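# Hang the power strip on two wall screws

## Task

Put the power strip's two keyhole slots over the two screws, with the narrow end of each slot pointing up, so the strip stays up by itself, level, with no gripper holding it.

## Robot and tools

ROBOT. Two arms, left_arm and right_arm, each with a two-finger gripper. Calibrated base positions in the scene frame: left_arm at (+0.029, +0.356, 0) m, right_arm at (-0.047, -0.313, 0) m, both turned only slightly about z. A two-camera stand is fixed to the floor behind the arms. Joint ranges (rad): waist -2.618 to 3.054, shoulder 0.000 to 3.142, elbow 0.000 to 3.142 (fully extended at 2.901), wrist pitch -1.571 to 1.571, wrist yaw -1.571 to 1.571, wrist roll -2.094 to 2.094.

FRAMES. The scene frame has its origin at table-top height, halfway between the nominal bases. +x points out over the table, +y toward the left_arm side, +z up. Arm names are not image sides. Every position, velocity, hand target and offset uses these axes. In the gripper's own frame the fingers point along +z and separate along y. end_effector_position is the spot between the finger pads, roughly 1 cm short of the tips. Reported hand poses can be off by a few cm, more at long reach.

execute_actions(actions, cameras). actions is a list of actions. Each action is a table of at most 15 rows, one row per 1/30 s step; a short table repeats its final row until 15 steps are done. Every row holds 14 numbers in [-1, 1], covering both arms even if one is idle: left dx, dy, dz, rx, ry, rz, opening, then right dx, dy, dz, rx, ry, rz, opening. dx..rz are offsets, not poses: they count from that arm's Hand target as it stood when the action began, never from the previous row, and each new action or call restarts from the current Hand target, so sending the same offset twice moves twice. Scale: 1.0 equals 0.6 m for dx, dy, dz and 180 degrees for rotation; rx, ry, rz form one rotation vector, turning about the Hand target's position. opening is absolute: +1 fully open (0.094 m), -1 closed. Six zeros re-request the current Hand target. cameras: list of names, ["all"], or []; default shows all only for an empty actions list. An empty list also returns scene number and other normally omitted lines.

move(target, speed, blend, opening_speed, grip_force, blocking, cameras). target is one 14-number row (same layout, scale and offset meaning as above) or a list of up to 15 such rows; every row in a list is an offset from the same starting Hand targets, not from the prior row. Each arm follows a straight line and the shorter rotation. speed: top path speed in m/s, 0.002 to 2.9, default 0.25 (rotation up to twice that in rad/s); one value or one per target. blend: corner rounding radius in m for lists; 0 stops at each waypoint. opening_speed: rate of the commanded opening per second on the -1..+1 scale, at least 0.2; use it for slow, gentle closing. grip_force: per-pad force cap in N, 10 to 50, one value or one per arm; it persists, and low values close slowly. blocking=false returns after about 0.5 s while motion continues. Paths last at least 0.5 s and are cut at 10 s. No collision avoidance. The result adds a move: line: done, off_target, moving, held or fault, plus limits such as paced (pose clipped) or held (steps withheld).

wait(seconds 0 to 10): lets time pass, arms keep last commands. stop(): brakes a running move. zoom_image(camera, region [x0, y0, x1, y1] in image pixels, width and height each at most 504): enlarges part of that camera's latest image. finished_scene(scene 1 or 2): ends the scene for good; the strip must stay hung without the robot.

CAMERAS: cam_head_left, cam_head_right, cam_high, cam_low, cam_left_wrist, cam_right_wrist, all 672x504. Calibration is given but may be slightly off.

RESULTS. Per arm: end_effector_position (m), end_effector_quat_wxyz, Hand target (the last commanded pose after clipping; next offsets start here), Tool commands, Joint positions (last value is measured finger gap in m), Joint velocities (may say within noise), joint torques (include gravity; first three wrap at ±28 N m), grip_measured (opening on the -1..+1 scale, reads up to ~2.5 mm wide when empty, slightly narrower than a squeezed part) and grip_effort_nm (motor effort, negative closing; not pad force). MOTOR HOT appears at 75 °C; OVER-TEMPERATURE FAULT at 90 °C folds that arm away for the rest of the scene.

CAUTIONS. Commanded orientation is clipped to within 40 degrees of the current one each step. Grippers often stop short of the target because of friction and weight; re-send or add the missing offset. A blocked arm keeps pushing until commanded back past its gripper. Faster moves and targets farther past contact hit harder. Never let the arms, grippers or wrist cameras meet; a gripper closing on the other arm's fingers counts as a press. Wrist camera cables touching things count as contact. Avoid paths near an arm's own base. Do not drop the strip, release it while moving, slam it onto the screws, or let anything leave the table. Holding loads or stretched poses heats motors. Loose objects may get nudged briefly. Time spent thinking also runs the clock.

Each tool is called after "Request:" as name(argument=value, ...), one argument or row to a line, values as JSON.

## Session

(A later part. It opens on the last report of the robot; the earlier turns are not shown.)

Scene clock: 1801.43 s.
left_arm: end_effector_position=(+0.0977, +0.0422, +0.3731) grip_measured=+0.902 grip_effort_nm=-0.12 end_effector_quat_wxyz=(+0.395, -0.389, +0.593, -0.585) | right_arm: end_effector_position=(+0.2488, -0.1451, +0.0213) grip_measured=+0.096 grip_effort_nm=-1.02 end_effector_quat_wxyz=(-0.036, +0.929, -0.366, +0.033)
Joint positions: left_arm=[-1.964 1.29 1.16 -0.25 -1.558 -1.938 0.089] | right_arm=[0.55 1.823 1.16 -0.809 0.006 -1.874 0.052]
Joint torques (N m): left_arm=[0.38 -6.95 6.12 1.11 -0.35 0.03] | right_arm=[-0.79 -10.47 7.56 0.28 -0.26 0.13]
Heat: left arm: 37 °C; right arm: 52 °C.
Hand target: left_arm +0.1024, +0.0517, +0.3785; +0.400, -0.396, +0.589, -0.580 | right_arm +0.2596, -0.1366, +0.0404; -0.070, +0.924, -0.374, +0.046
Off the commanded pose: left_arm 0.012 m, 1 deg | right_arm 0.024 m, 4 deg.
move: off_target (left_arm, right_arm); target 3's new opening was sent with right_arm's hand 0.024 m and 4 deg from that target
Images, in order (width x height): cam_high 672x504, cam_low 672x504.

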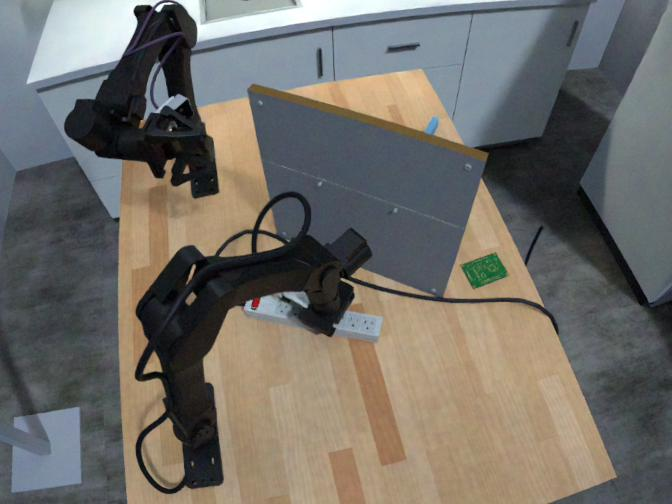

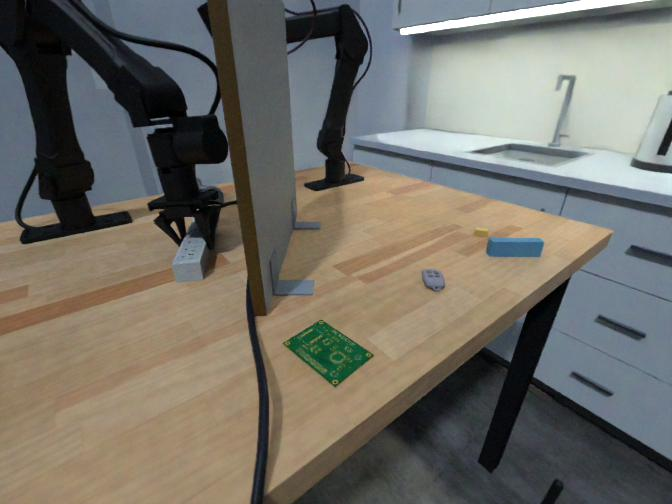

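Request:
move(
  target=[
    [0,0,0,0,0,0,0.9,0,0,0.03,0,0,0,-0.35],
    [0,0,0,0,0,0,0.9,-0.05,0.13,0.03,0,0,-0.05,-0.35],
    [0,0,0,0,0,0,0.9,-0.05,0.13,-0.012,0,0,-0.05,-0.35],
    [0,0,0,0,0,0,0.9,-0.05,0.13,0.005,0,0,-0.05,0.6],
    [0,0,0,0,0,0,0.9,-0.05,0.13,0.005,0,0,0.08,0.6],
  ],
  speed=0.15,
  opening_speed=0.5,
  cameras=["cam_low","cam_high"],
)

Request:
zoom_image(
  camera="cam_high",
  region=[150, 170, 410, 350],
)

Scene clock: 1830.20 s.
left_arm: end_effector_position=(+0.0977, +0.0422, +0.3731) grip_measured=+0.902 grip_effort_nm=-0.12 end_effector_quat_wxyz=(+0.395, -0.389, +0.593, -0.585) | right_arm: end_effector_position=(+0.2247, -0.0656, +0.0321) grip_measured=+0.597 grip_effort_nm=0.16 end_effector_quat_wxyz=(-0.053, +0.964, -0.259, +0.035)
Joint positions: left_arm=[-1.964 1.29 1.16 -0.25 -1.558 -1.938 0.089] | right_arm=[0.77 1.881 1.279 -0.843 0.001 -1.881 0.075]
Joint torques (N m): left_arm=[0.34 -6.97 6.17 1.11 -0.35 0.03] | right_arm=[-0.55 -9.7 7.31 0.39 -0.23 -0.11]
Heat: left arm: 37 °C; right arm: 51 °C.
Hand target: left_arm +0.1024, +0.0517, +0.3785; +0.400, -0.396, +0.589, -0.580 | right_arm +0.2297, -0.0585, +0.0436; -0.076, +0.963, -0.255, +0.037
Off the commanded pose: left_arm 0.012 m, 1 deg | right_arm 0.014 m, 3 deg.
move: off_target (left_arm, right_arm); target 4's new opening was sent with right_arm's hand 0.021 m and 5 deg from that target
Images, in order (width x height): cam_high 672x504, cam_low 672x504.

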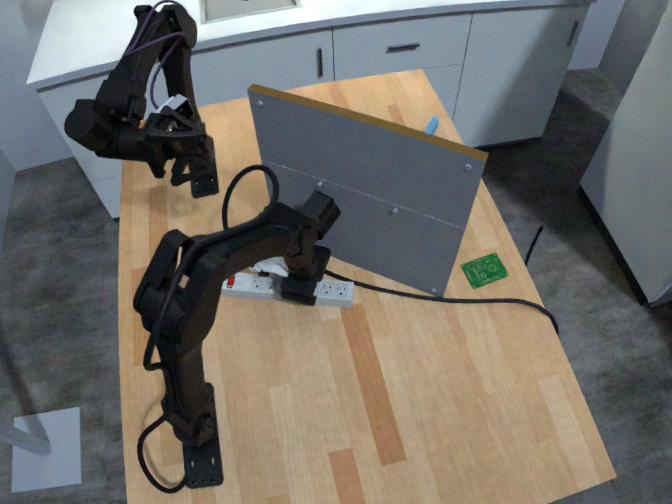

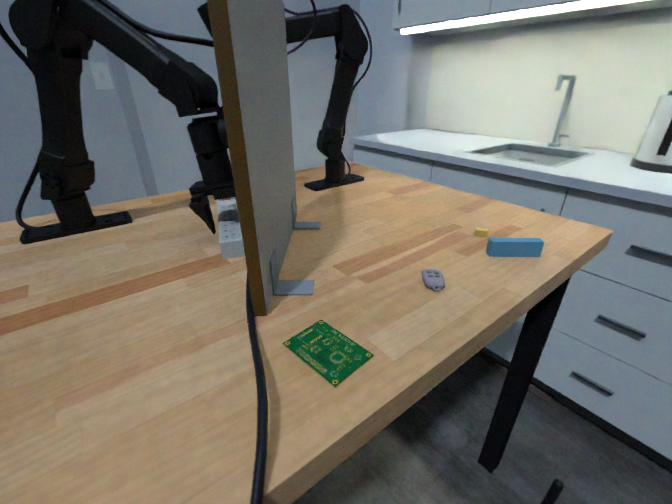

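Scaled by 1.938.

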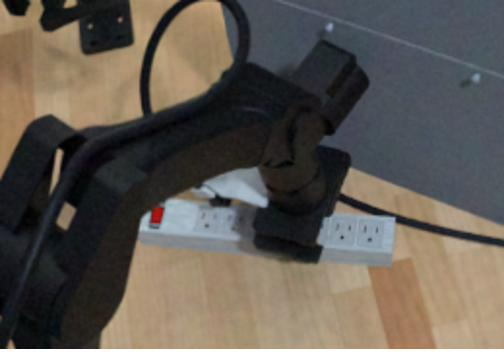

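Request:
move(
  target=[
    [0,0,0,0,0,0,0.9,-0.028,0.01,0.005,0,0,0.06,0.6],
    [0,0,0,0,0,0,0.9,-0.028,0.01,-0.0175,0,0,0.06,0.6],
  ],
  speed=0.1,
  cameras=["cam_low","cam_high","cam_right_wrist"],
)

Request:
zoom_image(
  camera="cam_high",
  region=[150, 170, 410, 350],
)

Scene clock: 1842.30 s.
left_arm: end_effector_position=(+0.0977, +0.0422, +0.3731) grip_measured=+0.902 grip_effort_nm=-0.12 end_effector_quat_wxyz=(+0.395, -0.389, +0.593, -0.585) | right_arm: end_effector_position=(+0.2167, -0.0571, +0.0254) grip_measured=+0.597 grip_effort_nm=0.16 end_effector_quat_wxyz=(-0.062, +0.983, -0.172, +0.031)
Joint positions: left_arm=[-1.964 1.29 1.16 -0.25 -1.558 -1.938 0.089] | right_arm=[0.789 1.881 1.248 -0.801 -0.025 -2.038 0.075]
Joint torques (N m): left_arm=[0.31 -6.97 6.2 1.11 -0.35 0.01] | right_arm=[0.38 -10.11 5.26 0.35 -0.25 -0.12]
Heat: left arm: 37 °C; right arm: 50 °C.
Hand target: left_arm +0.1024, +0.0517, +0.3785; +0.400, -0.396, +0.589, -0.580 | right_arm +0.2129, -0.0525, +0.0331; -0.079, +0.983, -0.163, +0.030
Off the commanded pose: left_arm 0.012 m, 1 deg | right_arm 0.010 m, 2 deg.
move: off_target (left_arm)
camera_calibration:
cam_right_wrist: T_world_to_cam=[[0.301479, 0.939657, 0.161725, -0.0193332], [0.816925, -0.342027, 0.464383, -0.169108], [0.491675, -0.00788409, -0.870743, 0.00947407], [0, 0, 0, 1]] pos_world=[0.139319, -0.0395981, 0.089907]
Images, in order (width x height): cam_high 672x504, cam_low 672x504, cam_right_wrist 672x504.

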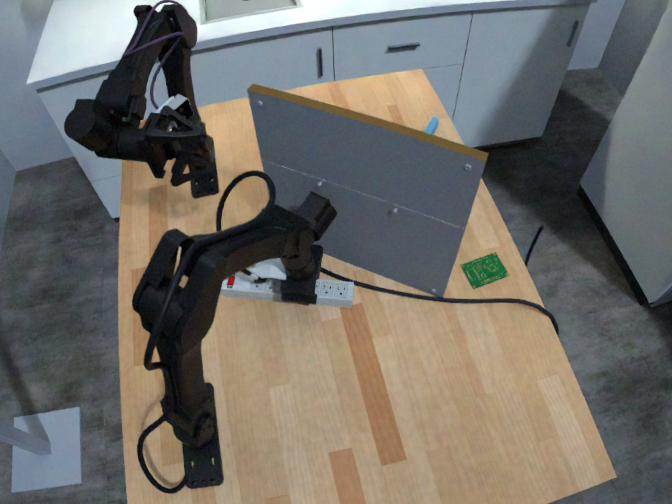

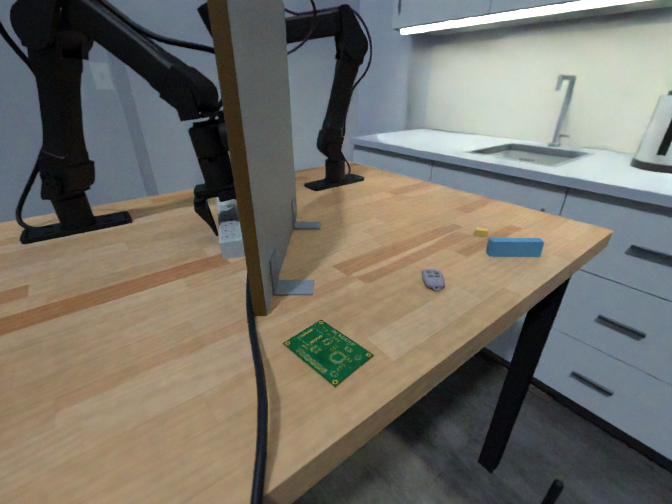

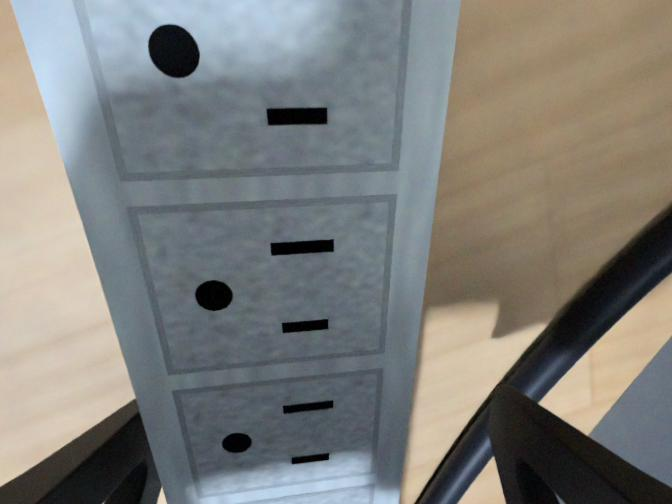

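Scaled by 1.938.

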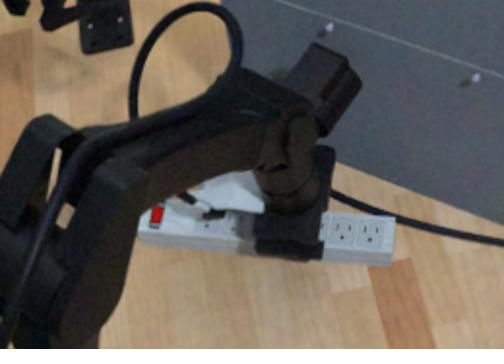

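Request:
move(
  target=[
    [0,0,0,0,0,0,0.9,0,0,-0.006,0,0,0.01,0.6],
    [0,0,0,0,0,0,0.9,0,0,-0.006,0,0,0.01,-0.35],
  ],
  speed=0.1,
  opening_speed=0.3,
  cameras=["cam_low","cam_high","cam_right_wrist"],
)

Request:
zoom_image(
  camera="cam_high",
  region=[150, 170, 410, 350],
)

Scene clock: 1856.00 s.
left_arm: end_effector_position=(+0.0977, +0.0422, +0.3731) grip_measured=+0.902 grip_effort_nm=-0.12 end_effector_quat_wxyz=(+0.395, -0.389, +0.593, -0.585) | right_arm: end_effector_position=(+0.2168, -0.0557, +0.0243) grip_measured=-0.039 grip_effort_nm=-1.02 end_effector_quat_wxyz=(-0.066, +0.986, -0.153, +0.032)
Joint positions: left_arm=[-1.964 1.29 1.16 -0.25 -1.558 -1.938 0.089] | right_arm=[0.789 1.881 1.243 -0.789 -0.031 -2.076 0.045]
Joint torques (N m): left_arm=[0.35 -6.95 6.19 1.1 -0.34 0.01] | right_arm=[0.4 -9.72 5.08 0.37 -0.23 -0.08]
Heat: left arm: 37 °C; right arm: 50 °C.
Hand target: left_arm +0.1024, +0.0517, +0.3785; +0.400, -0.396, +0.589, -0.580 | right_arm +0.2128, -0.0525, +0.0295; -0.079, +0.985, -0.147, +0.028
Off the commanded pose: left_arm 0.012 m, 1 deg | right_arm 0.007 m, 2 deg.
move: off_target (left_arm)
camera_calibration:
cam_right_wrist: T_world_to_cam=[[0.264251, 0.949658, 0.168288, -0.0120006], [0.827098, -0.312889, 0.466915, -0.168761], [0.496065, 0.0158074, -0.868141, 0.00884344], [0, 0, 0, 1]] pos_world=[0.138366, -0.0415469, 0.0884941]
Images, in order (width x height): cam_high 672x504, cam_low 672x504, cam_right_wrist 672x504.

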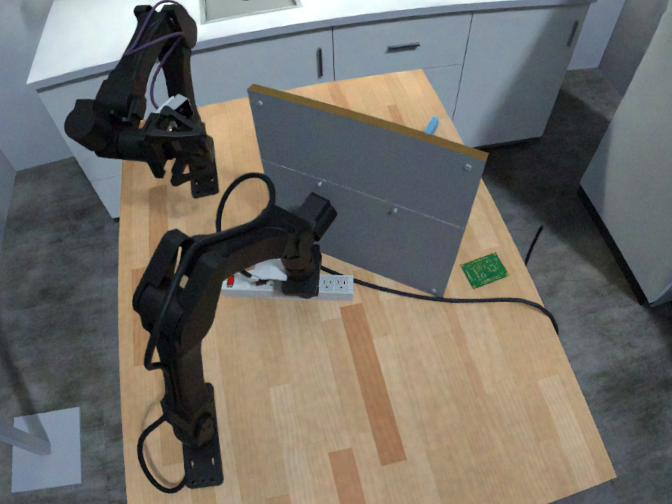

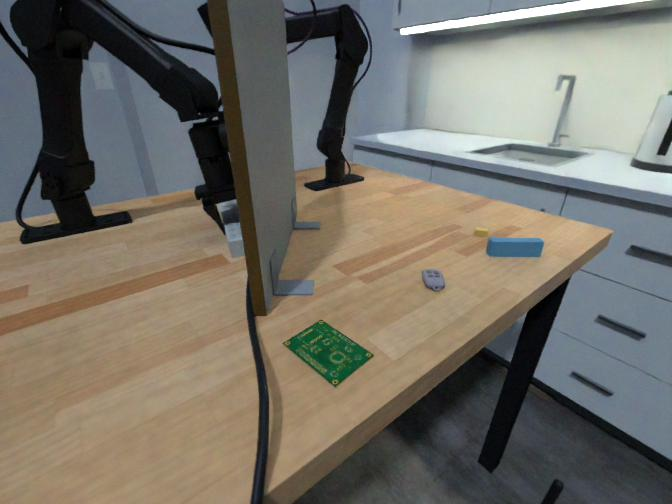

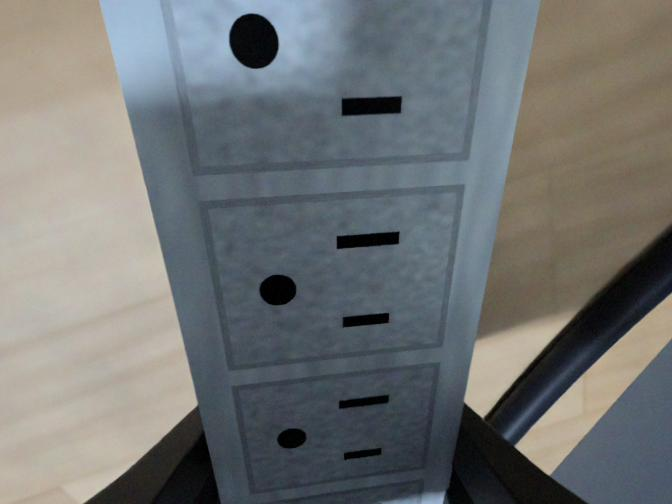

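Scaled by 1.938.

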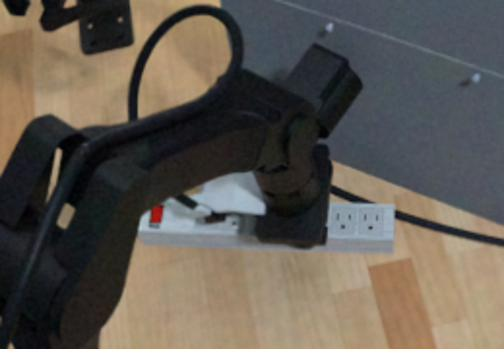

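Request:
move(
  target=[
    [0,0,0,0,0,0,0.9,0,0,0.06,0,0,0,-0.35],
    [0,0,0,0,0,0,0.9,0.07,-0.146,0.12,0,0,0,-0.35],
    [0,0,0,0,0,0,0.9,0.07,-0.146,0.44,0.11,-0.05,-0.008,-0.35],
    [0,0,0,0,0,0,0.9,0.10,-0.12,0.45,0.30,-0.136,-0.021,-0.35],
    [0,0,0,0,0,0,0.9,0.13,-0.095,0.45,0.4476,-0.2043,-0.0323,-0.35],
  ],
  speed=0.25,
  blend=0.02,
  cameras=["cam_left_wrist","cam_high"],
)

Request:
zoom_image(
  camera="cam_left_wrist",
  region=[0, 40, 320, 280],
)

Scene clock: 1875.23 s.
left_arm: end_effector_position=(+0.0977, +0.0422, +0.3731) grip_measured=+0.902 grip_effort_nm=-0.12 end_effector_quat_wxyz=(+0.395, -0.389, +0.593, -0.585) | right_arm: end_effector_position=(+0.2949, -0.1123, +0.2888) grip_measured=-0.039 grip_effort_nm=-1.03 end_effector_quat_wxyz=(+0.706, -0.655, +0.145, -0.225)
Joint positions: left_arm=[-1.964 1.29 1.16 -0.25 -1.558 -1.938 0.089] | right_arm=[0.209 1.351 0.633 0.869 -0.863 -1.545 0.045]
Joint torques (N m): left_arm=[0.34 -6.95 6.22 1.11 -0.34 0.03] | right_arm=[0.83 -4.82 6.72 1.79 0.03 0.67]
Heat: left arm: 37 °C; right arm: 50 °C.
Hand target: left_arm +0.1024, +0.0517, +0.3785; +0.400, -0.396, +0.589, -0.580 | right_arm +0.2909, -0.1096, +0.2995; +0.724, -0.639, +0.145, -0.216
Off the commanded pose: left_arm 0.012 m, 1 deg | right_arm 0.012 m, 3 deg.
move: off_target (left_arm, right_arm); blend cut to 0.018 m at target 1
camera_calibration:
cam_left_wrist: T_world_to_cam=[[-0.0201793, -0.0198181, 0.9996, -0.369093], [-0.748239, -0.662827, -0.0282462, 0.146504], [0.663122, -0.74851, -0.00145331, 0.0565885], [0, 0, 0, 1]] pos_world=[0.0646473, 0.132149, 0.373165]
Images, in order (width x height): cam_high 672x504, cam_left_wrist 672x504.

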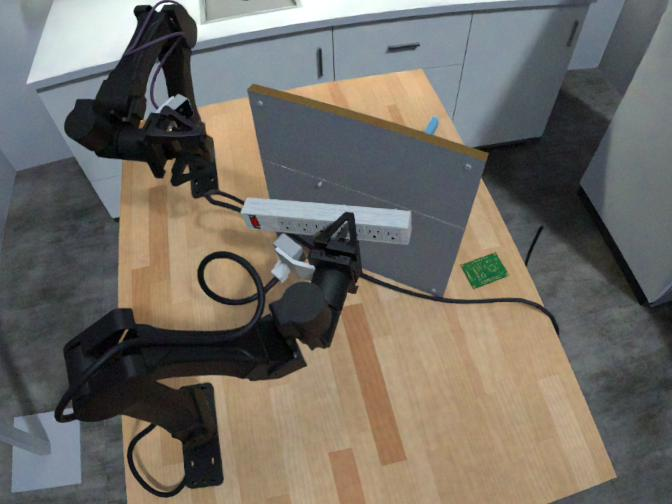

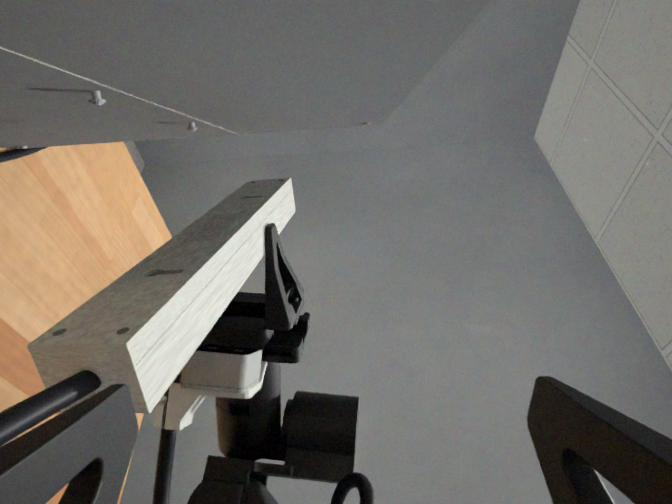

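Scaled by 1.575.

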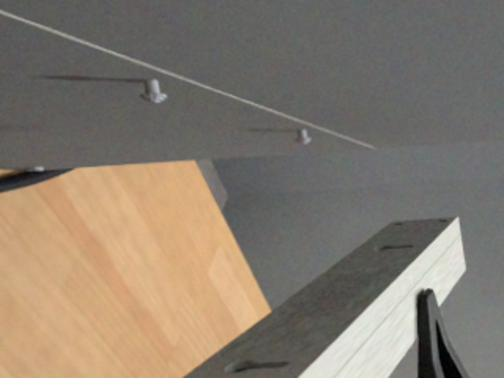

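Request:
move(
  target=[0,0,0,0,0,0,0.9,0,0,-0.02,0.0234,0.028,-0.09,-0.35],
  speed=0.15,
  cameras=["cam_left_wrist"],
)

Request:
zoom_image(
  camera="cam_left_wrist",
  region=[0, 40, 320, 280],
)

Scene clock: 1888.97 s.
left_arm: end_effector_position=(+0.0977, +0.0422, +0.3731) grip_measured=+0.902 grip_effort_nm=-0.12 end_effector_quat_wxyz=(+0.395, -0.389, +0.593, -0.585) | right_arm: end_effector_position=(+0.2998, -0.1099, +0.2524) grip_measured=-0.039 grip_effort_nm=-1.03 end_effector_quat_wxyz=(+0.663, -0.633, +0.289, -0.276)
Joint positions: left_arm=[-1.964 1.29 1.16 -0.25 -1.558 -1.938 0.089] | right_arm=[0.389 1.265 0.502 0.797 -0.392 -1.524 0.045]
Joint torques (N m): left_arm=[0.32 -6.94 6.17 1.1 -0.35 0.03] | right_arm=[0.81 -7.13 6.83 2.17 -0.05 0.64]
Heat: left arm: 37 °C; right arm: 49 °C.
Hand target: left_arm +0.1024, +0.0517, +0.3785; +0.400, -0.396, +0.589, -0.580 | right_arm +0.2908, -0.1095, +0.2875; +0.702, -0.594, +0.273, -0.282
Off the commanded pose: left_arm 0.012 m, 1 deg | right_arm 0.036 m, 7 deg.
move: off_target (left_arm, right_arm)
camera_calibration:
cam_left_wrist: T_world_to_cam=[[-0.0201793, -0.0198181, 0.9996, -0.369093], [-0.748239, -0.662827, -0.0282462, 0.146504], [0.663122, -0.74851, -0.00145331, 0.0565885], [0, 0, 0, 1]] pos_world=[0.0646473, 0.132149, 0.373165]
Images, in order (width x height): cam_left_wrist 672x504.

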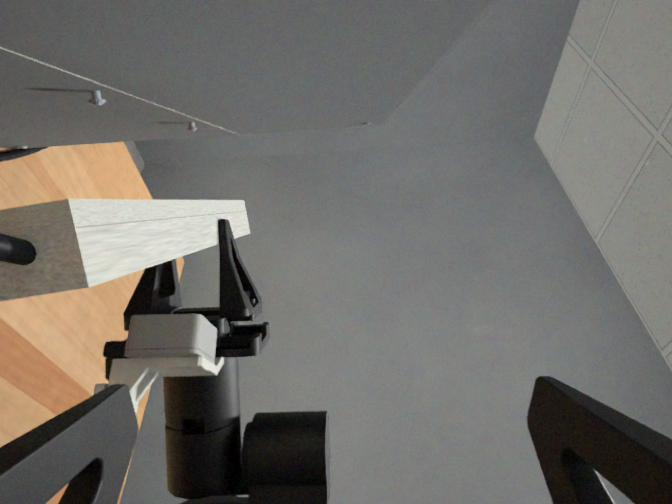

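Scaled by 1.575.

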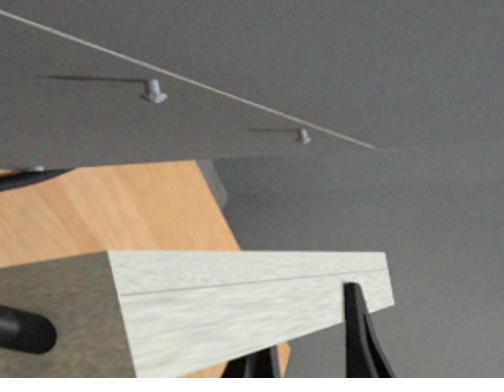

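Request:
move(
  target=[
    [0,0,0,0,0,0,0.9,0,0,0,0.036,-0.018,0.013,-0.35],
    [0,0,0,0,0,0,0.9,0.035,0.05,0.0,0.036,-0.018,0.013,-0.35],
  ],
  speed=0.1,
  cameras=["cam_left_wrist"],
)

Request:
zoom_image(
  camera="cam_left_wrist",
  region=[0, 40, 320, 280],
)

Scene clock: 1901.80 s.
left_arm: end_effector_position=(+0.0977, +0.0422, +0.3731) grip_measured=+0.902 grip_effort_nm=-0.12 end_effector_quat_wxyz=(+0.395, -0.389, +0.593, -0.585) | right_arm: end_effector_position=(+0.3077, -0.0851, +0.2349) grip_measured=-0.039 grip_effort_nm=-1.03 end_effector_quat_wxyz=(+0.698, -0.605, +0.289, -0.253)
Joint positions: left_arm=[-1.964 1.29 1.16 -0.25 -1.558 -1.938 0.089] | right_arm=[0.452 1.475 0.483 1.101 -0.357 -1.435 0.045]
Joint torques (N m): left_arm=[0.34 -6.95 6.15 1.11 -0.35 0.04] | right_arm=[0.92 -5 10.73 2.42 0.09 0.57]
Heat: left arm: 37 °C; right arm: 50 °C.
Hand target: left_arm +0.1024, +0.0517, +0.3785; +0.400, -0.396, +0.589, -0.580 | right_arm +0.3118, -0.0795, +0.2875; +0.747, -0.551, +0.257, -0.268
Off the commanded pose: left_arm 0.012 m, 1 deg | right_arm 0.053 m, 9 deg.
move: off_target (left_arm, right_arm)
camera_calibration:
cam_left_wrist: T_world_to_cam=[[-0.0201793, -0.0198181, 0.9996, -0.369093], [-0.748239, -0.662827, -0.0282462, 0.146504], [0.663122, -0.74851, -0.00145331, 0.0565885], [0, 0, 0, 1]] pos_world=[0.0646473, 0.132149, 0.373165]
Images, in order (width x height): cam_left_wrist 672x504.

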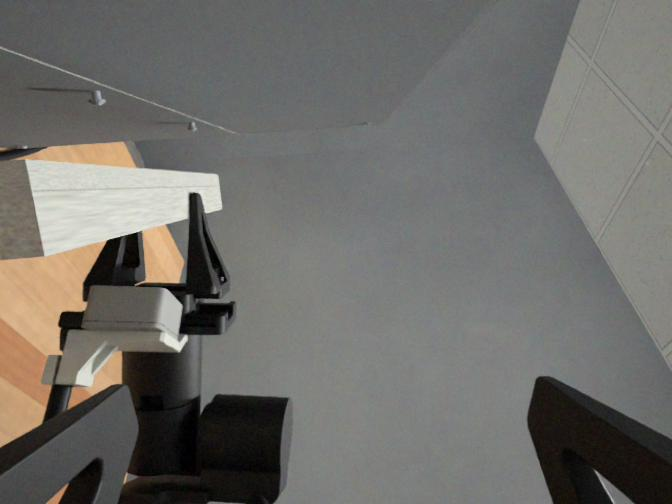

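Scaled by 1.575.

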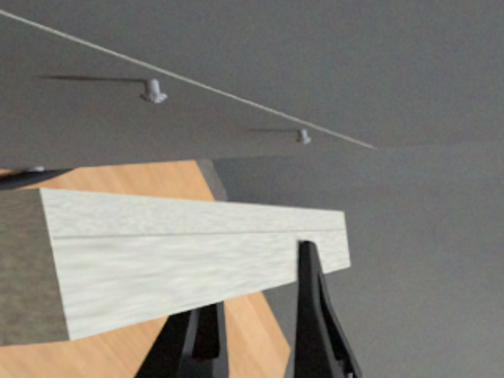

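Request:
move(
  target=[
    [0,0,0,0,0,0,0.9,0.0115,-0.0096,0.025,-0.008,-0.0095,0,-0.35],
    [0,0,0,0,0,0,0.9,0.035,0.018,0.025,-0.008,-0.0095,0,-0.35],
  ],
  speed=0.08,
  cameras=["cam_left_wrist"],
)

Request:
zoom_image(
  camera="cam_left_wrist",
  region=[0, 40, 320, 280],
)

Scene clock: 1913.83 s.
left_arm: end_effector_position=(+0.0977, +0.0422, +0.3731) grip_measured=+0.902 grip_effort_nm=-0.12 end_effector_quat_wxyz=(+0.395, -0.389, +0.593, -0.585) | right_arm: end_effector_position=(+0.3293, -0.0738, +0.2550) grip_measured=-0.040 grip_effort_nm=-1.02 end_effector_quat_wxyz=(+0.702, -0.604, +0.266, -0.268)
Joint positions: left_arm=[-1.964 1.29 1.16 -0.25 -1.558 -1.938 0.089] | right_arm=[0.451 1.534 0.604 1.069 -0.37 -1.469 0.045]
Joint torques (N m): left_arm=[0.36 -6.94 6.16 1.1 -0.34 0.03] | right_arm=[0.72 -6.09 11.08 2.2 0.12 0.57]
Heat: left arm: 37 °C; right arm: 50 °C.
Hand target: left_arm +0.1024, +0.0517, +0.3785; +0.400, -0.396, +0.589, -0.580 | right_arm +0.3329, -0.0688, +0.3024; +0.744, -0.556, +0.242, -0.280
Off the commanded pose: left_arm 0.012 m, 1 deg | right_arm 0.048 m, 8 deg.
move: off_target (left_arm, right_arm)
camera_calibration:
cam_left_wrist: T_world_to_cam=[[-0.0201793, -0.0198181, 0.9996, -0.369093], [-0.748239, -0.662827, -0.0282462, 0.146504], [0.663122, -0.74851, -0.00145331, 0.0565885], [0, 0, 0, 1]] pos_world=[0.0646473, 0.132149, 0.373165]
Images, in order (width x height): cam_left_wrist 672x504.

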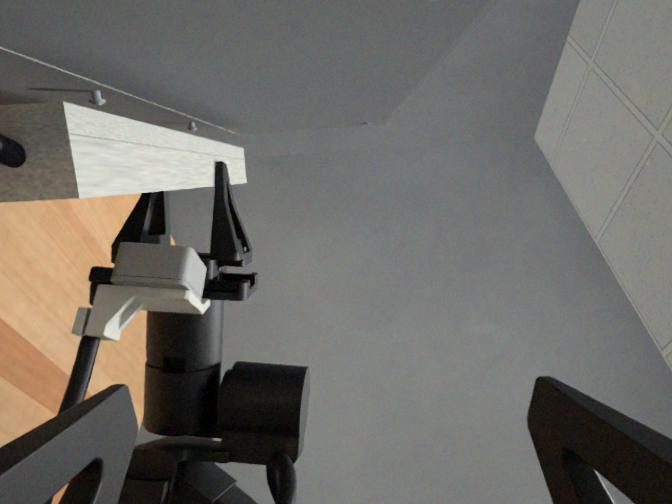

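Scaled by 1.575.

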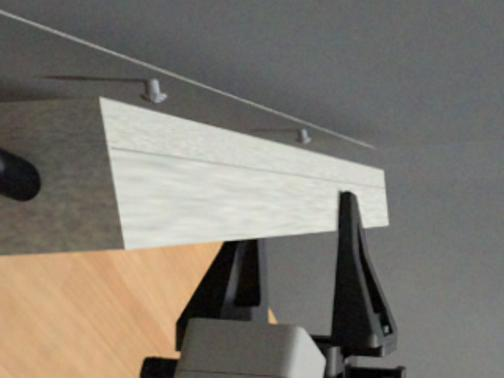

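Request:
move(
  target=[0,0,0,0,0,0,0.9,0.05,0.065,0.0,0.0026,0.003,-0.004,-0.35],
  speed=0.05,
  cameras=["cam_left_wrist"],
)

Request:
zoom_image(
  camera="cam_left_wrist",
  region=[0, 40, 320, 280],
)

Scene clock: 1921.00 s.
left_arm: end_effector_position=(+0.0977, +0.0422, +0.3731) grip_measured=+0.902 grip_effort_nm=-0.12 end_effector_quat_wxyz=(+0.395, -0.389, +0.593, -0.585) | right_arm: end_effector_position=(+0.3376, -0.0608, +0.2551) grip_measured=-0.040 grip_effort_nm=-1.02 end_effector_quat_wxyz=(+0.708, -0.597, +0.262, -0.270)
Joint positions: left_arm=[-1.964 1.29 1.16 -0.25 -1.558 -1.938 0.089] | right_arm=[0.48 1.602 0.647 1.114 -0.343 -1.468 0.045]
Joint torques (N m): left_arm=[0.34 -6.94 6.23 1.11 -0.34 0.02] | right_arm=[5.49 -1.73 18.56 1.67 0.69 0.47]
Heat: left arm: 37 °C; right arm: 51 °C.
Hand target: left_arm +0.1024, +0.0517, +0.3785; +0.400, -0.396, +0.589, -0.580 | right_arm +0.3629, -0.0298, +0.3025; +0.744, -0.553, +0.250, -0.281
Off the commanded pose: left_arm 0.012 m, 1 deg | right_arm 0.062 m, 7 deg.
move: off_target (left_arm, right_arm)
camera_calibration:
cam_left_wrist: T_world_to_cam=[[-0.0201793, -0.0198181, 0.9996, -0.369093], [-0.748239, -0.662827, -0.0282462, 0.146504], [0.663122, -0.74851, -0.00145331, 0.0565885], [0, 0, 0, 1]] pos_world=[0.0646473, 0.132149, 0.373165]
Images, in order (width x height): cam_left_wrist 672x504.

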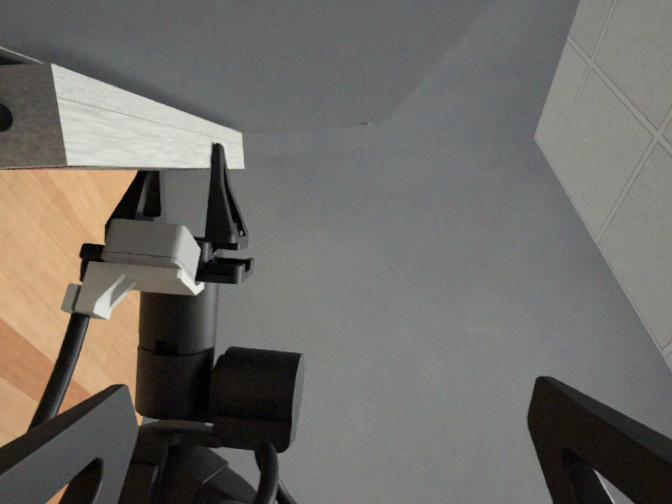

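Scaled by 1.575.

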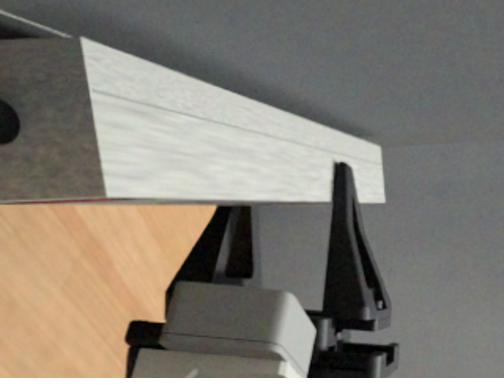

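Request:
move(
  target=[
    [0,0,0,0,0,0,0.9,-0.03,-0.05,0.0,0,0,0,-0.35],
    [0,0,0,0,0,0,0.9,-0.014,-0.048,0.0,0.003,0.0035,0,-0.35],
    [0,0,0,0,0,0,0.9,0.014,-0.012,0.0,0.003,0.0035,0,-0.35],
  ],
  speed=0.05,
  cameras=["cam_left_wrist"],
)

Request:
zoom_image(
  camera="cam_left_wrist",
  region=[0, 40, 320, 280],
)

Scene clock: 1931.43 s.
left_arm: end_effector_position=(+0.0977, +0.0422, +0.3731) grip_measured=+0.902 grip_effort_nm=-0.12 end_effector_quat_wxyz=(+0.395, -0.389, +0.593, -0.585) | right_arm: end_effector_position=(+0.3376, -0.0610, +0.2547) grip_measured=-0.040 grip_effort_nm=-1.02 end_effector_quat_wxyz=(+0.713, -0.598, +0.253, -0.264)
Joint positions: left_arm=[-1.964 1.29 1.16 -0.25 -1.558 -1.938 0.089] | right_arm=[0.467 1.616 0.649 1.136 -0.377 -1.462 0.045]
Joint torques (N m): left_arm=[0.32 -6.97 6.17 1.1 -0.35 0.03] | right_arm=[3.97 -2.17 19.37 1.46 0.73 0.61]
Heat: left arm: 37 °C; right arm: 59 °C.
Hand target: left_arm +0.1024, +0.0517, +0.3785; +0.400, -0.396, +0.589, -0.580 | right_arm +0.3712, -0.0369, +0.3025; +0.745, -0.551, +0.256, -0.277
Off the commanded pose: left_arm 0.012 m, 1 deg | right_arm 0.063 m, 7 deg.
move: off_target (left_arm, right_arm)
camera_calibration:
cam_left_wrist: T_world_to_cam=[[-0.0201793, -0.0198181, 0.9996, -0.369093], [-0.748239, -0.662827, -0.0282462, 0.146504], [0.663122, -0.74851, -0.00145331, 0.0565885], [0, 0, 0, 1]] pos_world=[0.0646473, 0.132149, 0.373165]
Images, in order (width x height): cam_left_wrist 672x504.

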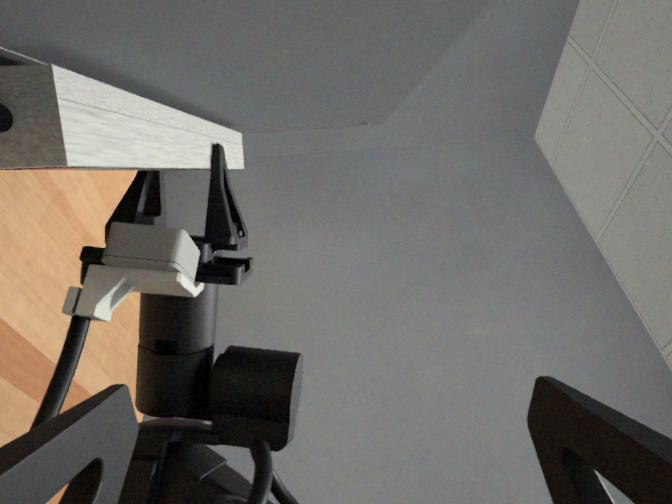

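Scaled by 1.575.

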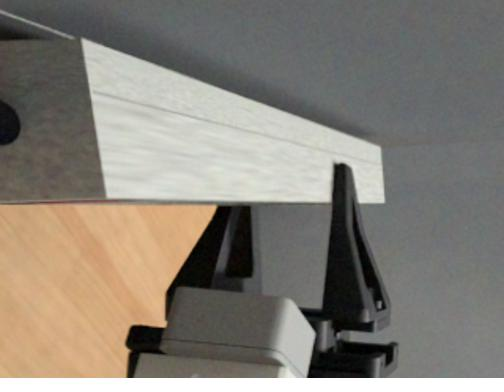

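Request:
move(
  target=[0,0,0,0,0,0,0.9,-0.05,-0.07,-0.01,0,0,0,-0.35],
  speed=0.05,
  cameras=["cam_left_wrist"],
)

Request:
zoom_image(
  camera="cam_left_wrist",
  region=[0, 40, 320, 280],
)

Scene clock: 1936.80 s.
left_arm: end_effector_position=(+0.0977, +0.0422, +0.3731) grip_measured=+0.902 grip_effort_nm=-0.12 end_effector_quat_wxyz=(+0.395, -0.389, +0.593, -0.585) | right_arm: end_effector_position=(+0.3414, -0.0690, +0.2544) grip_measured=-0.040 grip_effort_nm=-1.02 end_effector_quat_wxyz=(+0.711, -0.598, +0.257, -0.264)
Joint positions: left_arm=[-1.964 1.29 1.16 -0.25 -1.558 -1.938 0.089] | right_arm=[0.439 1.612 0.649 1.128 -0.398 -1.456 0.045]
Joint torques (N m): left_arm=[0.34 -6.93 6.17 1.11 -0.34 0.03] | right_arm=[-1.07 -9.7 7.75 1.86 0.24 0.68]
Heat: left arm: 37 °C; right arm: 61 °C.
Hand target: left_arm +0.1024, +0.0517, +0.3785; +0.400, -0.396, +0.589, -0.580 | right_arm +0.3413, -0.0790, +0.2965; +0.745, -0.551, +0.256, -0.277
Off the commanded pose: left_arm 0.012 m, 1 deg | right_arm 0.043 m, 7 deg.
move: off_target (left_arm, right_arm)
camera_calibration:
cam_left_wrist: T_world_to_cam=[[-0.0201793, -0.0198181, 0.9996, -0.369093], [-0.748239, -0.662827, -0.0282462, 0.146504], [0.663122, -0.74851, -0.00145331, 0.0565885], [0, 0, 0, 1]] pos_world=[0.0646473, 0.132149, 0.373165]
Images, in order (width x height): cam_left_wrist 672x504.

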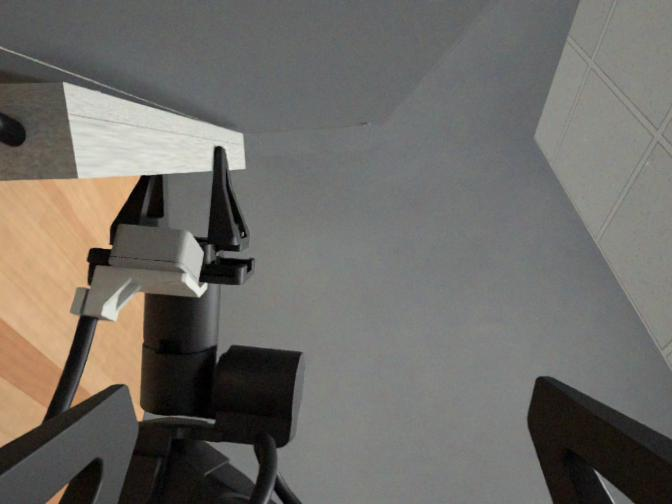

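Scaled by 1.575.

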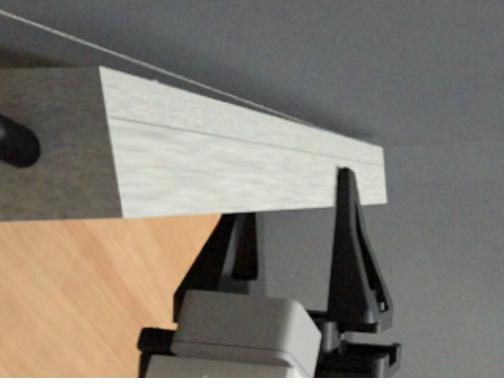

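Request:
move(
  target=[0,0,0,0,0,0,0.9,0.045,0.06,0.01,0,0,-0.006,-0.35],
  speed=0.05,
  cameras=["cam_left_wrist"],
)

Request:
zoom_image(
  camera="cam_left_wrist",
  region=[0, 40, 320, 280],
)

Scene clock: 1943.30 s.
left_arm: end_effector_position=(+0.0977, +0.0422, +0.3731) grip_measured=+0.902 grip_effort_nm=-0.12 end_effector_quat_wxyz=(+0.395, -0.389, +0.593, -0.585) | right_arm: end_effector_position=(+0.3411, -0.0652, +0.2545) grip_measured=-0.040 grip_effort_nm=-1.02 end_effector_quat_wxyz=(+0.710, -0.595, +0.264, -0.268)
Joint positions: left_arm=[-1.964 1.29 1.16 -0.25 -1.558 -1.938 0.089] | right_arm=[0.462 1.612 0.649 1.127 -0.359 -1.456 0.045]
Joint torques (N m): left_arm=[0.32 -6.95 6.19 1.11 -0.34 0.02] | right_arm=[3.97 -3.1 18.06 1.56 0.76 0.51]
Heat: left arm: 37 °C; right arm: 58 °C.
Hand target: left_arm +0.1024, +0.0517, +0.3785; +0.400, -0.396, +0.589, -0.580 | right_arm +0.3682, -0.0429, +0.3025; +0.742, -0.548, +0.261, -0.284
Off the commanded pose: left_arm 0.012 m, 1 deg | right_arm 0.059 m, 7 deg.
move: off_target (left_arm, right_arm)
camera_calibration:
cam_left_wrist: T_world_to_cam=[[-0.0201793, -0.0198181, 0.9996, -0.369093], [-0.748239, -0.662827, -0.0282462, 0.146504], [0.663122, -0.74851, -0.00145331, 0.0565885], [0, 0, 0, 1]] pos_world=[0.0646473, 0.132149, 0.373165]
Images, in order (width x height): cam_left_wrist 672x504.

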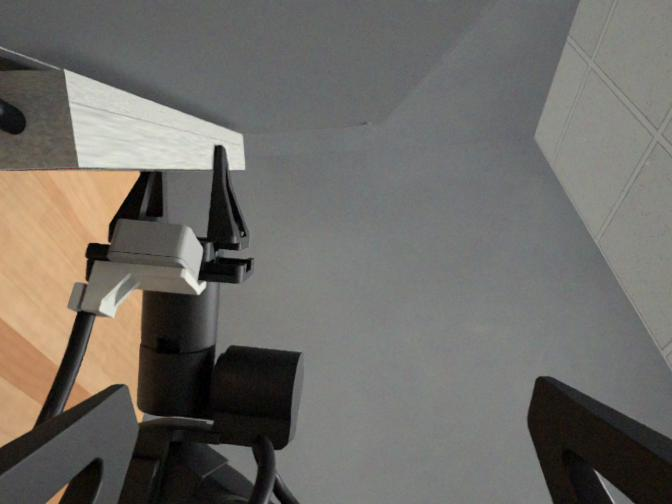

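Scaled by 1.575.

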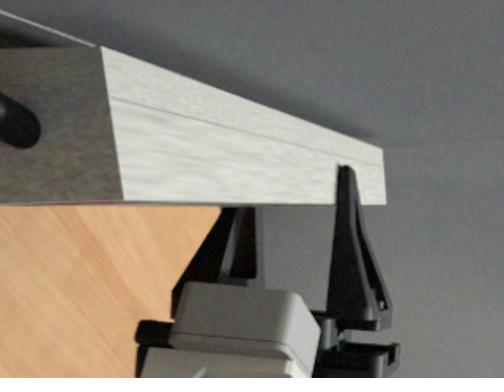

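Request:
move(
  target=[
    [0,0,0,0,0,0,0.9,-0.055,-0.08,0.0,0.006,0.007,0,-0.35],
    [0,0,0,0,0,0,0.9,0.008,-0.006,0.0,0.006,0.007,0,-0.35],
  ],
  speed=0.06,
  cameras=["cam_left_wrist"],
)

Request:
zoom_image(
  camera="cam_left_wrist",
  region=[0, 40, 320, 280],
)

Scene clock: 1949.93 s.
left_arm: end_effector_position=(+0.0977, +0.0422, +0.3731) grip_measured=+0.902 grip_effort_nm=-0.12 end_effector_quat_wxyz=(+0.395, -0.389, +0.593, -0.585) | right_arm: end_effector_position=(+0.3505, -0.0717, +0.2538) grip_measured=-0.041 grip_effort_nm=-1.03 end_effector_quat_wxyz=(+0.704, -0.592, +0.288, -0.266)
Joint positions: left_arm=[-1.964 1.29 1.16 -0.25 -1.558 -1.938 0.089] | right_arm=[0.448 1.61 0.669 1.083 -0.339 -1.431 0.045]
Joint torques (N m): left_arm=[0.36 -6.94 6.2 1.09 -0.35 0.03] | right_arm=[4.3 -2.45 17.42 1.85 0.47 0.53]
Heat: left arm: 37 °C; right arm: 58 °C.
Hand target: left_arm +0.1024, +0.0517, +0.3785; +0.400, -0.396, +0.589, -0.580 | right_arm +0.3730, -0.0465, +0.3025; +0.744, -0.544, +0.272, -0.275
Off the commanded pose: left_arm 0.012 m, 1 deg | right_arm 0.059 m, 7 deg.
move: off_target (left_arm, right_arm)
camera_calibration:
cam_left_wrist: T_world_to_cam=[[-0.0201793, -0.0198181, 0.9996, -0.369093], [-0.748239, -0.662827, -0.0282462, 0.146504], [0.663122, -0.74851, -0.00145331, 0.0565885], [0, 0, 0, 1]] pos_world=[0.0646473, 0.132149, 0.373165]
Images, in order (width x height): cam_left_wrist 672x504.

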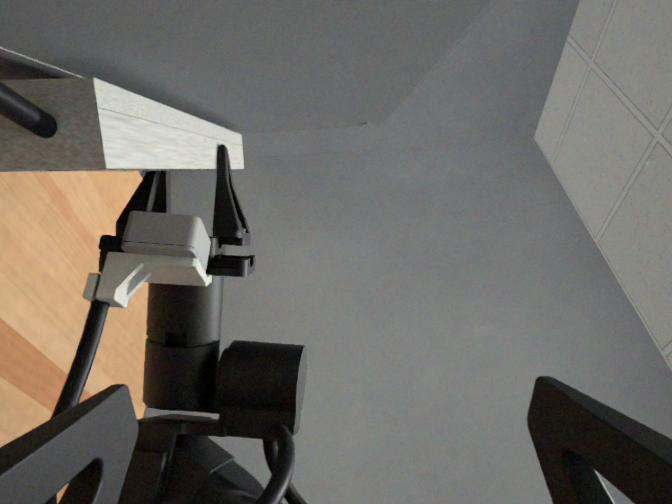

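Scaled by 1.575.

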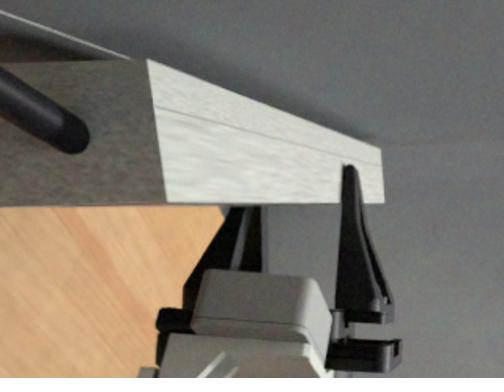

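Request:
move(
  target=[
    [0,0,0,0,0,0,0.9,-0.066,-0.069,0.0,-0.0045,-0.0052,0,-0.35],
    [0,0,0,0,0,0,0.9,-0.006,0.005,0.0,-0.0045,-0.0052,0,-0.35],
  ],
  speed=0.06,
  cameras=["cam_left_wrist"],
)

Request:
zoom_image(
  camera="cam_left_wrist",
  region=[0, 40, 320, 280],
)

Scene clock: 1958.43 s.
left_arm: end_effector_position=(+0.0977, +0.0422, +0.3731) grip_measured=+0.902 grip_effort_nm=-0.12 end_effector_quat_wxyz=(+0.395, -0.389, +0.593, -0.585) | right_arm: end_effector_position=(+0.3483, -0.0698, +0.2529) grip_measured=-0.041 grip_effort_nm=-1.03 end_effector_quat_wxyz=(+0.702, -0.594, +0.285, -0.271)
Joint positions: left_arm=[-1.964 1.29 1.16 -0.25 -1.558 -1.938 0.089] | right_arm=[0.458 1.608 0.662 1.087 -0.327 -1.447 0.045]
Joint torques (N m): left_arm=[0.34 -6.93 6.16 1.1 -0.34 0.03] | right_arm=[4.25 -2.76 17.39 1.84 0.45 0.45]
Heat: left arm: 37 °C; right arm: 60 °C.
Hand target: left_arm +0.1024, +0.0517, +0.3785; +0.400, -0.396, +0.589, -0.580 | right_arm +0.3695, -0.0435, +0.3025; +0.743, -0.547, +0.264, -0.281
Off the commanded pose: left_arm 0.012 m, 1 deg | right_arm 0.060 m, 8 deg.
move: off_target (left_arm, right_arm)
camera_calibration:
cam_left_wrist: T_world_to_cam=[[-0.0201793, -0.0198181, 0.9996, -0.369093], [-0.748239, -0.662827, -0.0282462, 0.146504], [0.663122, -0.74851, -0.00145331, 0.0565885], [0, 0, 0, 1]] pos_world=[0.0646473, 0.132149, 0.373165]
Images, in order (width x height): cam_left_wrist 672x504.

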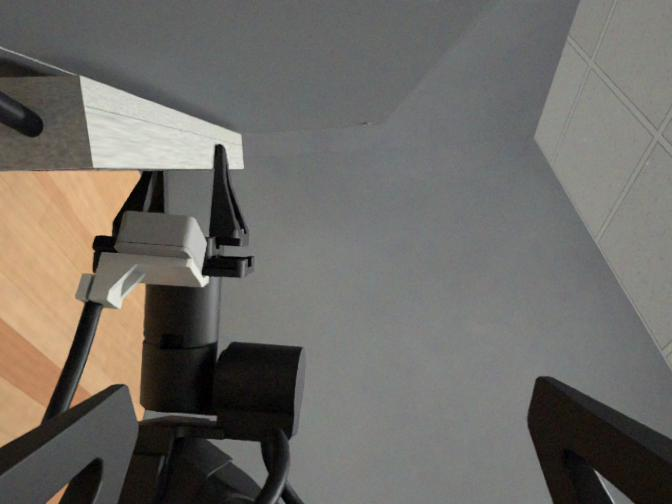

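Scaled by 1.575.

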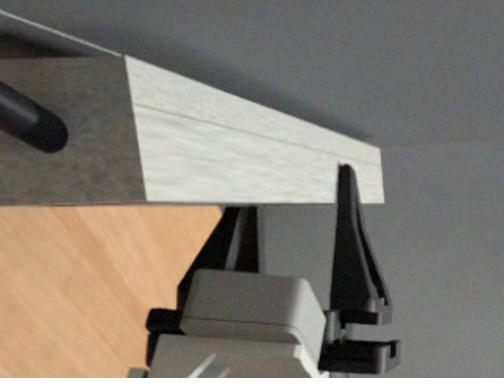

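Request:
move(
  target=[
    [0,0,0,0,0,0,0.9,-0.064,-0.07,-0.003,-0.0045,-0.0052,0,-0.35],
    [0,0,0,0,0,0,0.9,-0.003,0.004,-0.003,-0.0045,-0.0052,0,-0.35],
    [0,0,0,0,0,0,0.9,0.002,0.009,-0.003,-0.0045,-0.0052,-0.022,-0.35],
  ],
  speed=0.06,
  cameras=["cam_left_wrist"],
)

Request:
zoom_image(
  camera="cam_left_wrist",
  region=[0, 40, 320, 280],
)

Scene clock: 1967.50 s.
left_arm: end_effector_position=(+0.0977, +0.0422, +0.3731) grip_measured=+0.902 grip_effort_nm=-0.12 end_effector_quat_wxyz=(+0.395, -0.389, +0.593, -0.585) | right_arm: end_effector_position=(+0.3480, -0.0671, +0.2512) grip_measured=-0.057 grip_effort_nm=-1.02 end_effector_quat_wxyz=(+0.695, -0.589, +0.289, -0.295)
Joint positions: left_arm=[-1.964 1.29 1.16 -0.25 -1.558 -1.938 0.089] | right_arm=[0.492 1.613 0.652 1.106 -0.251 -1.48 0.044]
Joint torques (N m): left_arm=[0.32 -6.95 6.15 1.1 -0.34 0.03] | right_arm=[5.5 -2.84 17.81 1.75 0.69 0.31]
Heat: left arm: 37 °C; right arm: 59 °C.
Hand target: left_arm +0.1024, +0.0517, +0.3785; +0.400, -0.396, +0.589, -0.580 | right_arm +0.3706, -0.0381, +0.3007; +0.731, -0.541, +0.274, -0.313
Off the commanded pose: left_arm 0.012 m, 1 deg | right_arm 0.062 m, 7 deg.
move: off_target (left_arm, right_arm)
camera_calibration:
cam_left_wrist: T_world_to_cam=[[-0.0201793, -0.0198181, 0.9996, -0.369093], [-0.748239, -0.662827, -0.0282462, 0.146504], [0.663122, -0.74851, -0.00145331, 0.0565885], [0, 0, 0, 1]] pos_world=[0.0646473, 0.132149, 0.373165]
Images, in order (width x height): cam_left_wrist 672x504.

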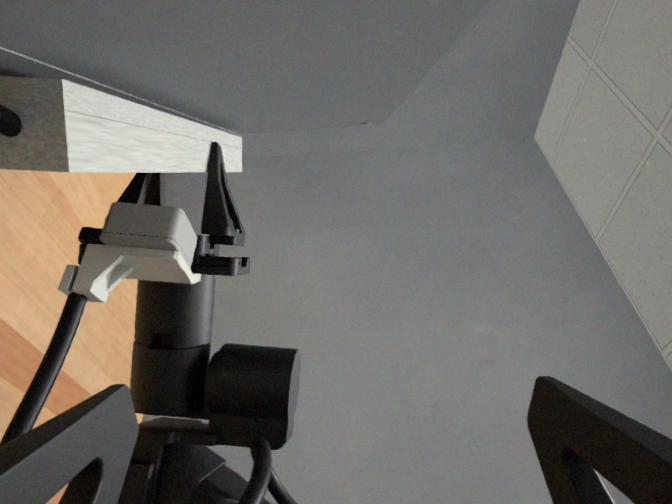

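Scaled by 1.575.

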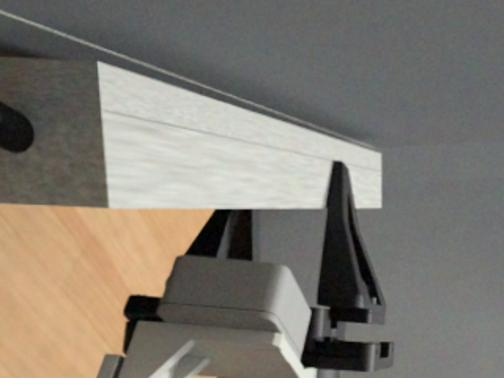

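Request:
move(
  target=[
    [0,0,0,0,0,0,0.9,-0.063,-0.075,0.005,0.004,0.0046,0.006,-0.35],
    [0,0,0,0,0,0,0.9,0.003,0.004,0.005,0.004,0.0046,0.006,-0.35],
  ],
  speed=0.06,
  cameras=["cam_left_wrist"],
)

Request:
zoom_image(
  camera="cam_left_wrist",
  region=[0, 40, 320, 280],
)

Scene clock: 1974.83 s.
left_arm: end_effector_position=(+0.0977, +0.0422, +0.3731) grip_measured=+0.902 grip_effort_nm=-0.12 end_effector_quat_wxyz=(+0.395, -0.389, +0.593, -0.585) | right_arm: end_effector_position=(+0.3471, -0.0673, +0.2534) grip_measured=-0.059 grip_effort_nm=-1.03 end_effector_quat_wxyz=(+0.692, -0.590, +0.293, -0.295)
Joint positions: left_arm=[-1.964 1.29 1.16 -0.25 -1.558 -1.938 0.089] | right_arm=[0.496 1.594 0.655 1.074 -0.243 -1.48 0.044]
Joint torques (N m): left_arm=[0.35 -6.91 6.15 1.12 -0.33 0.03] | right_arm=[4.89 -1.51 18.62 1.86 0.43 0.53]
Heat: left arm: 37 °C; right arm: 60 °C.
Hand target: left_arm +0.1024, +0.0517, +0.3785; +0.400, -0.396, +0.589, -0.580 | right_arm +0.3725, -0.0358, +0.3037; +0.735, -0.541, +0.277, -0.301
Off the commanded pose: left_arm 0.012 m, 1 deg | right_arm 0.065 m, 8 deg.
move: off_target (left_arm, right_arm)
camera_calibration:
cam_left_wrist: T_world_to_cam=[[-0.0201793, -0.0198181, 0.9996, -0.369093], [-0.748239, -0.662827, -0.0282462, 0.146504], [0.663122, -0.74851, -0.00145331, 0.0565885], [0, 0, 0, 1]] pos_world=[0.0646473, 0.132149, 0.373165]
Images, in order (width x height): cam_left_wrist 672x504.

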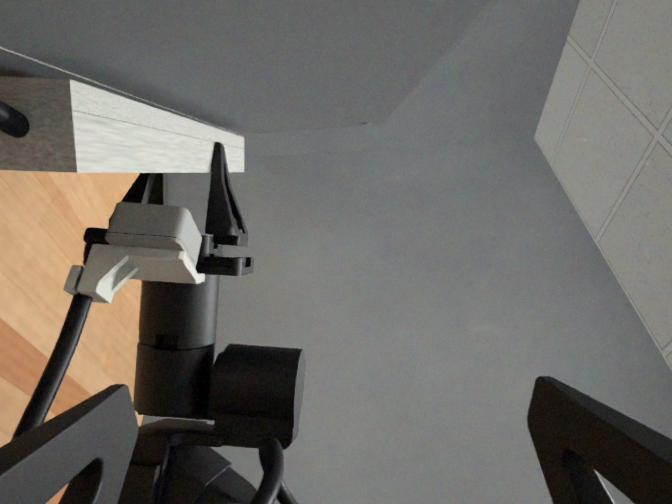

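Scaled by 1.575.

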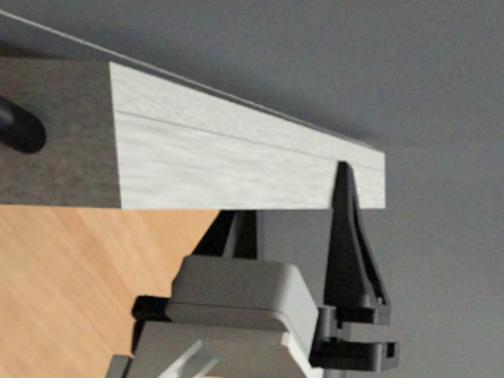

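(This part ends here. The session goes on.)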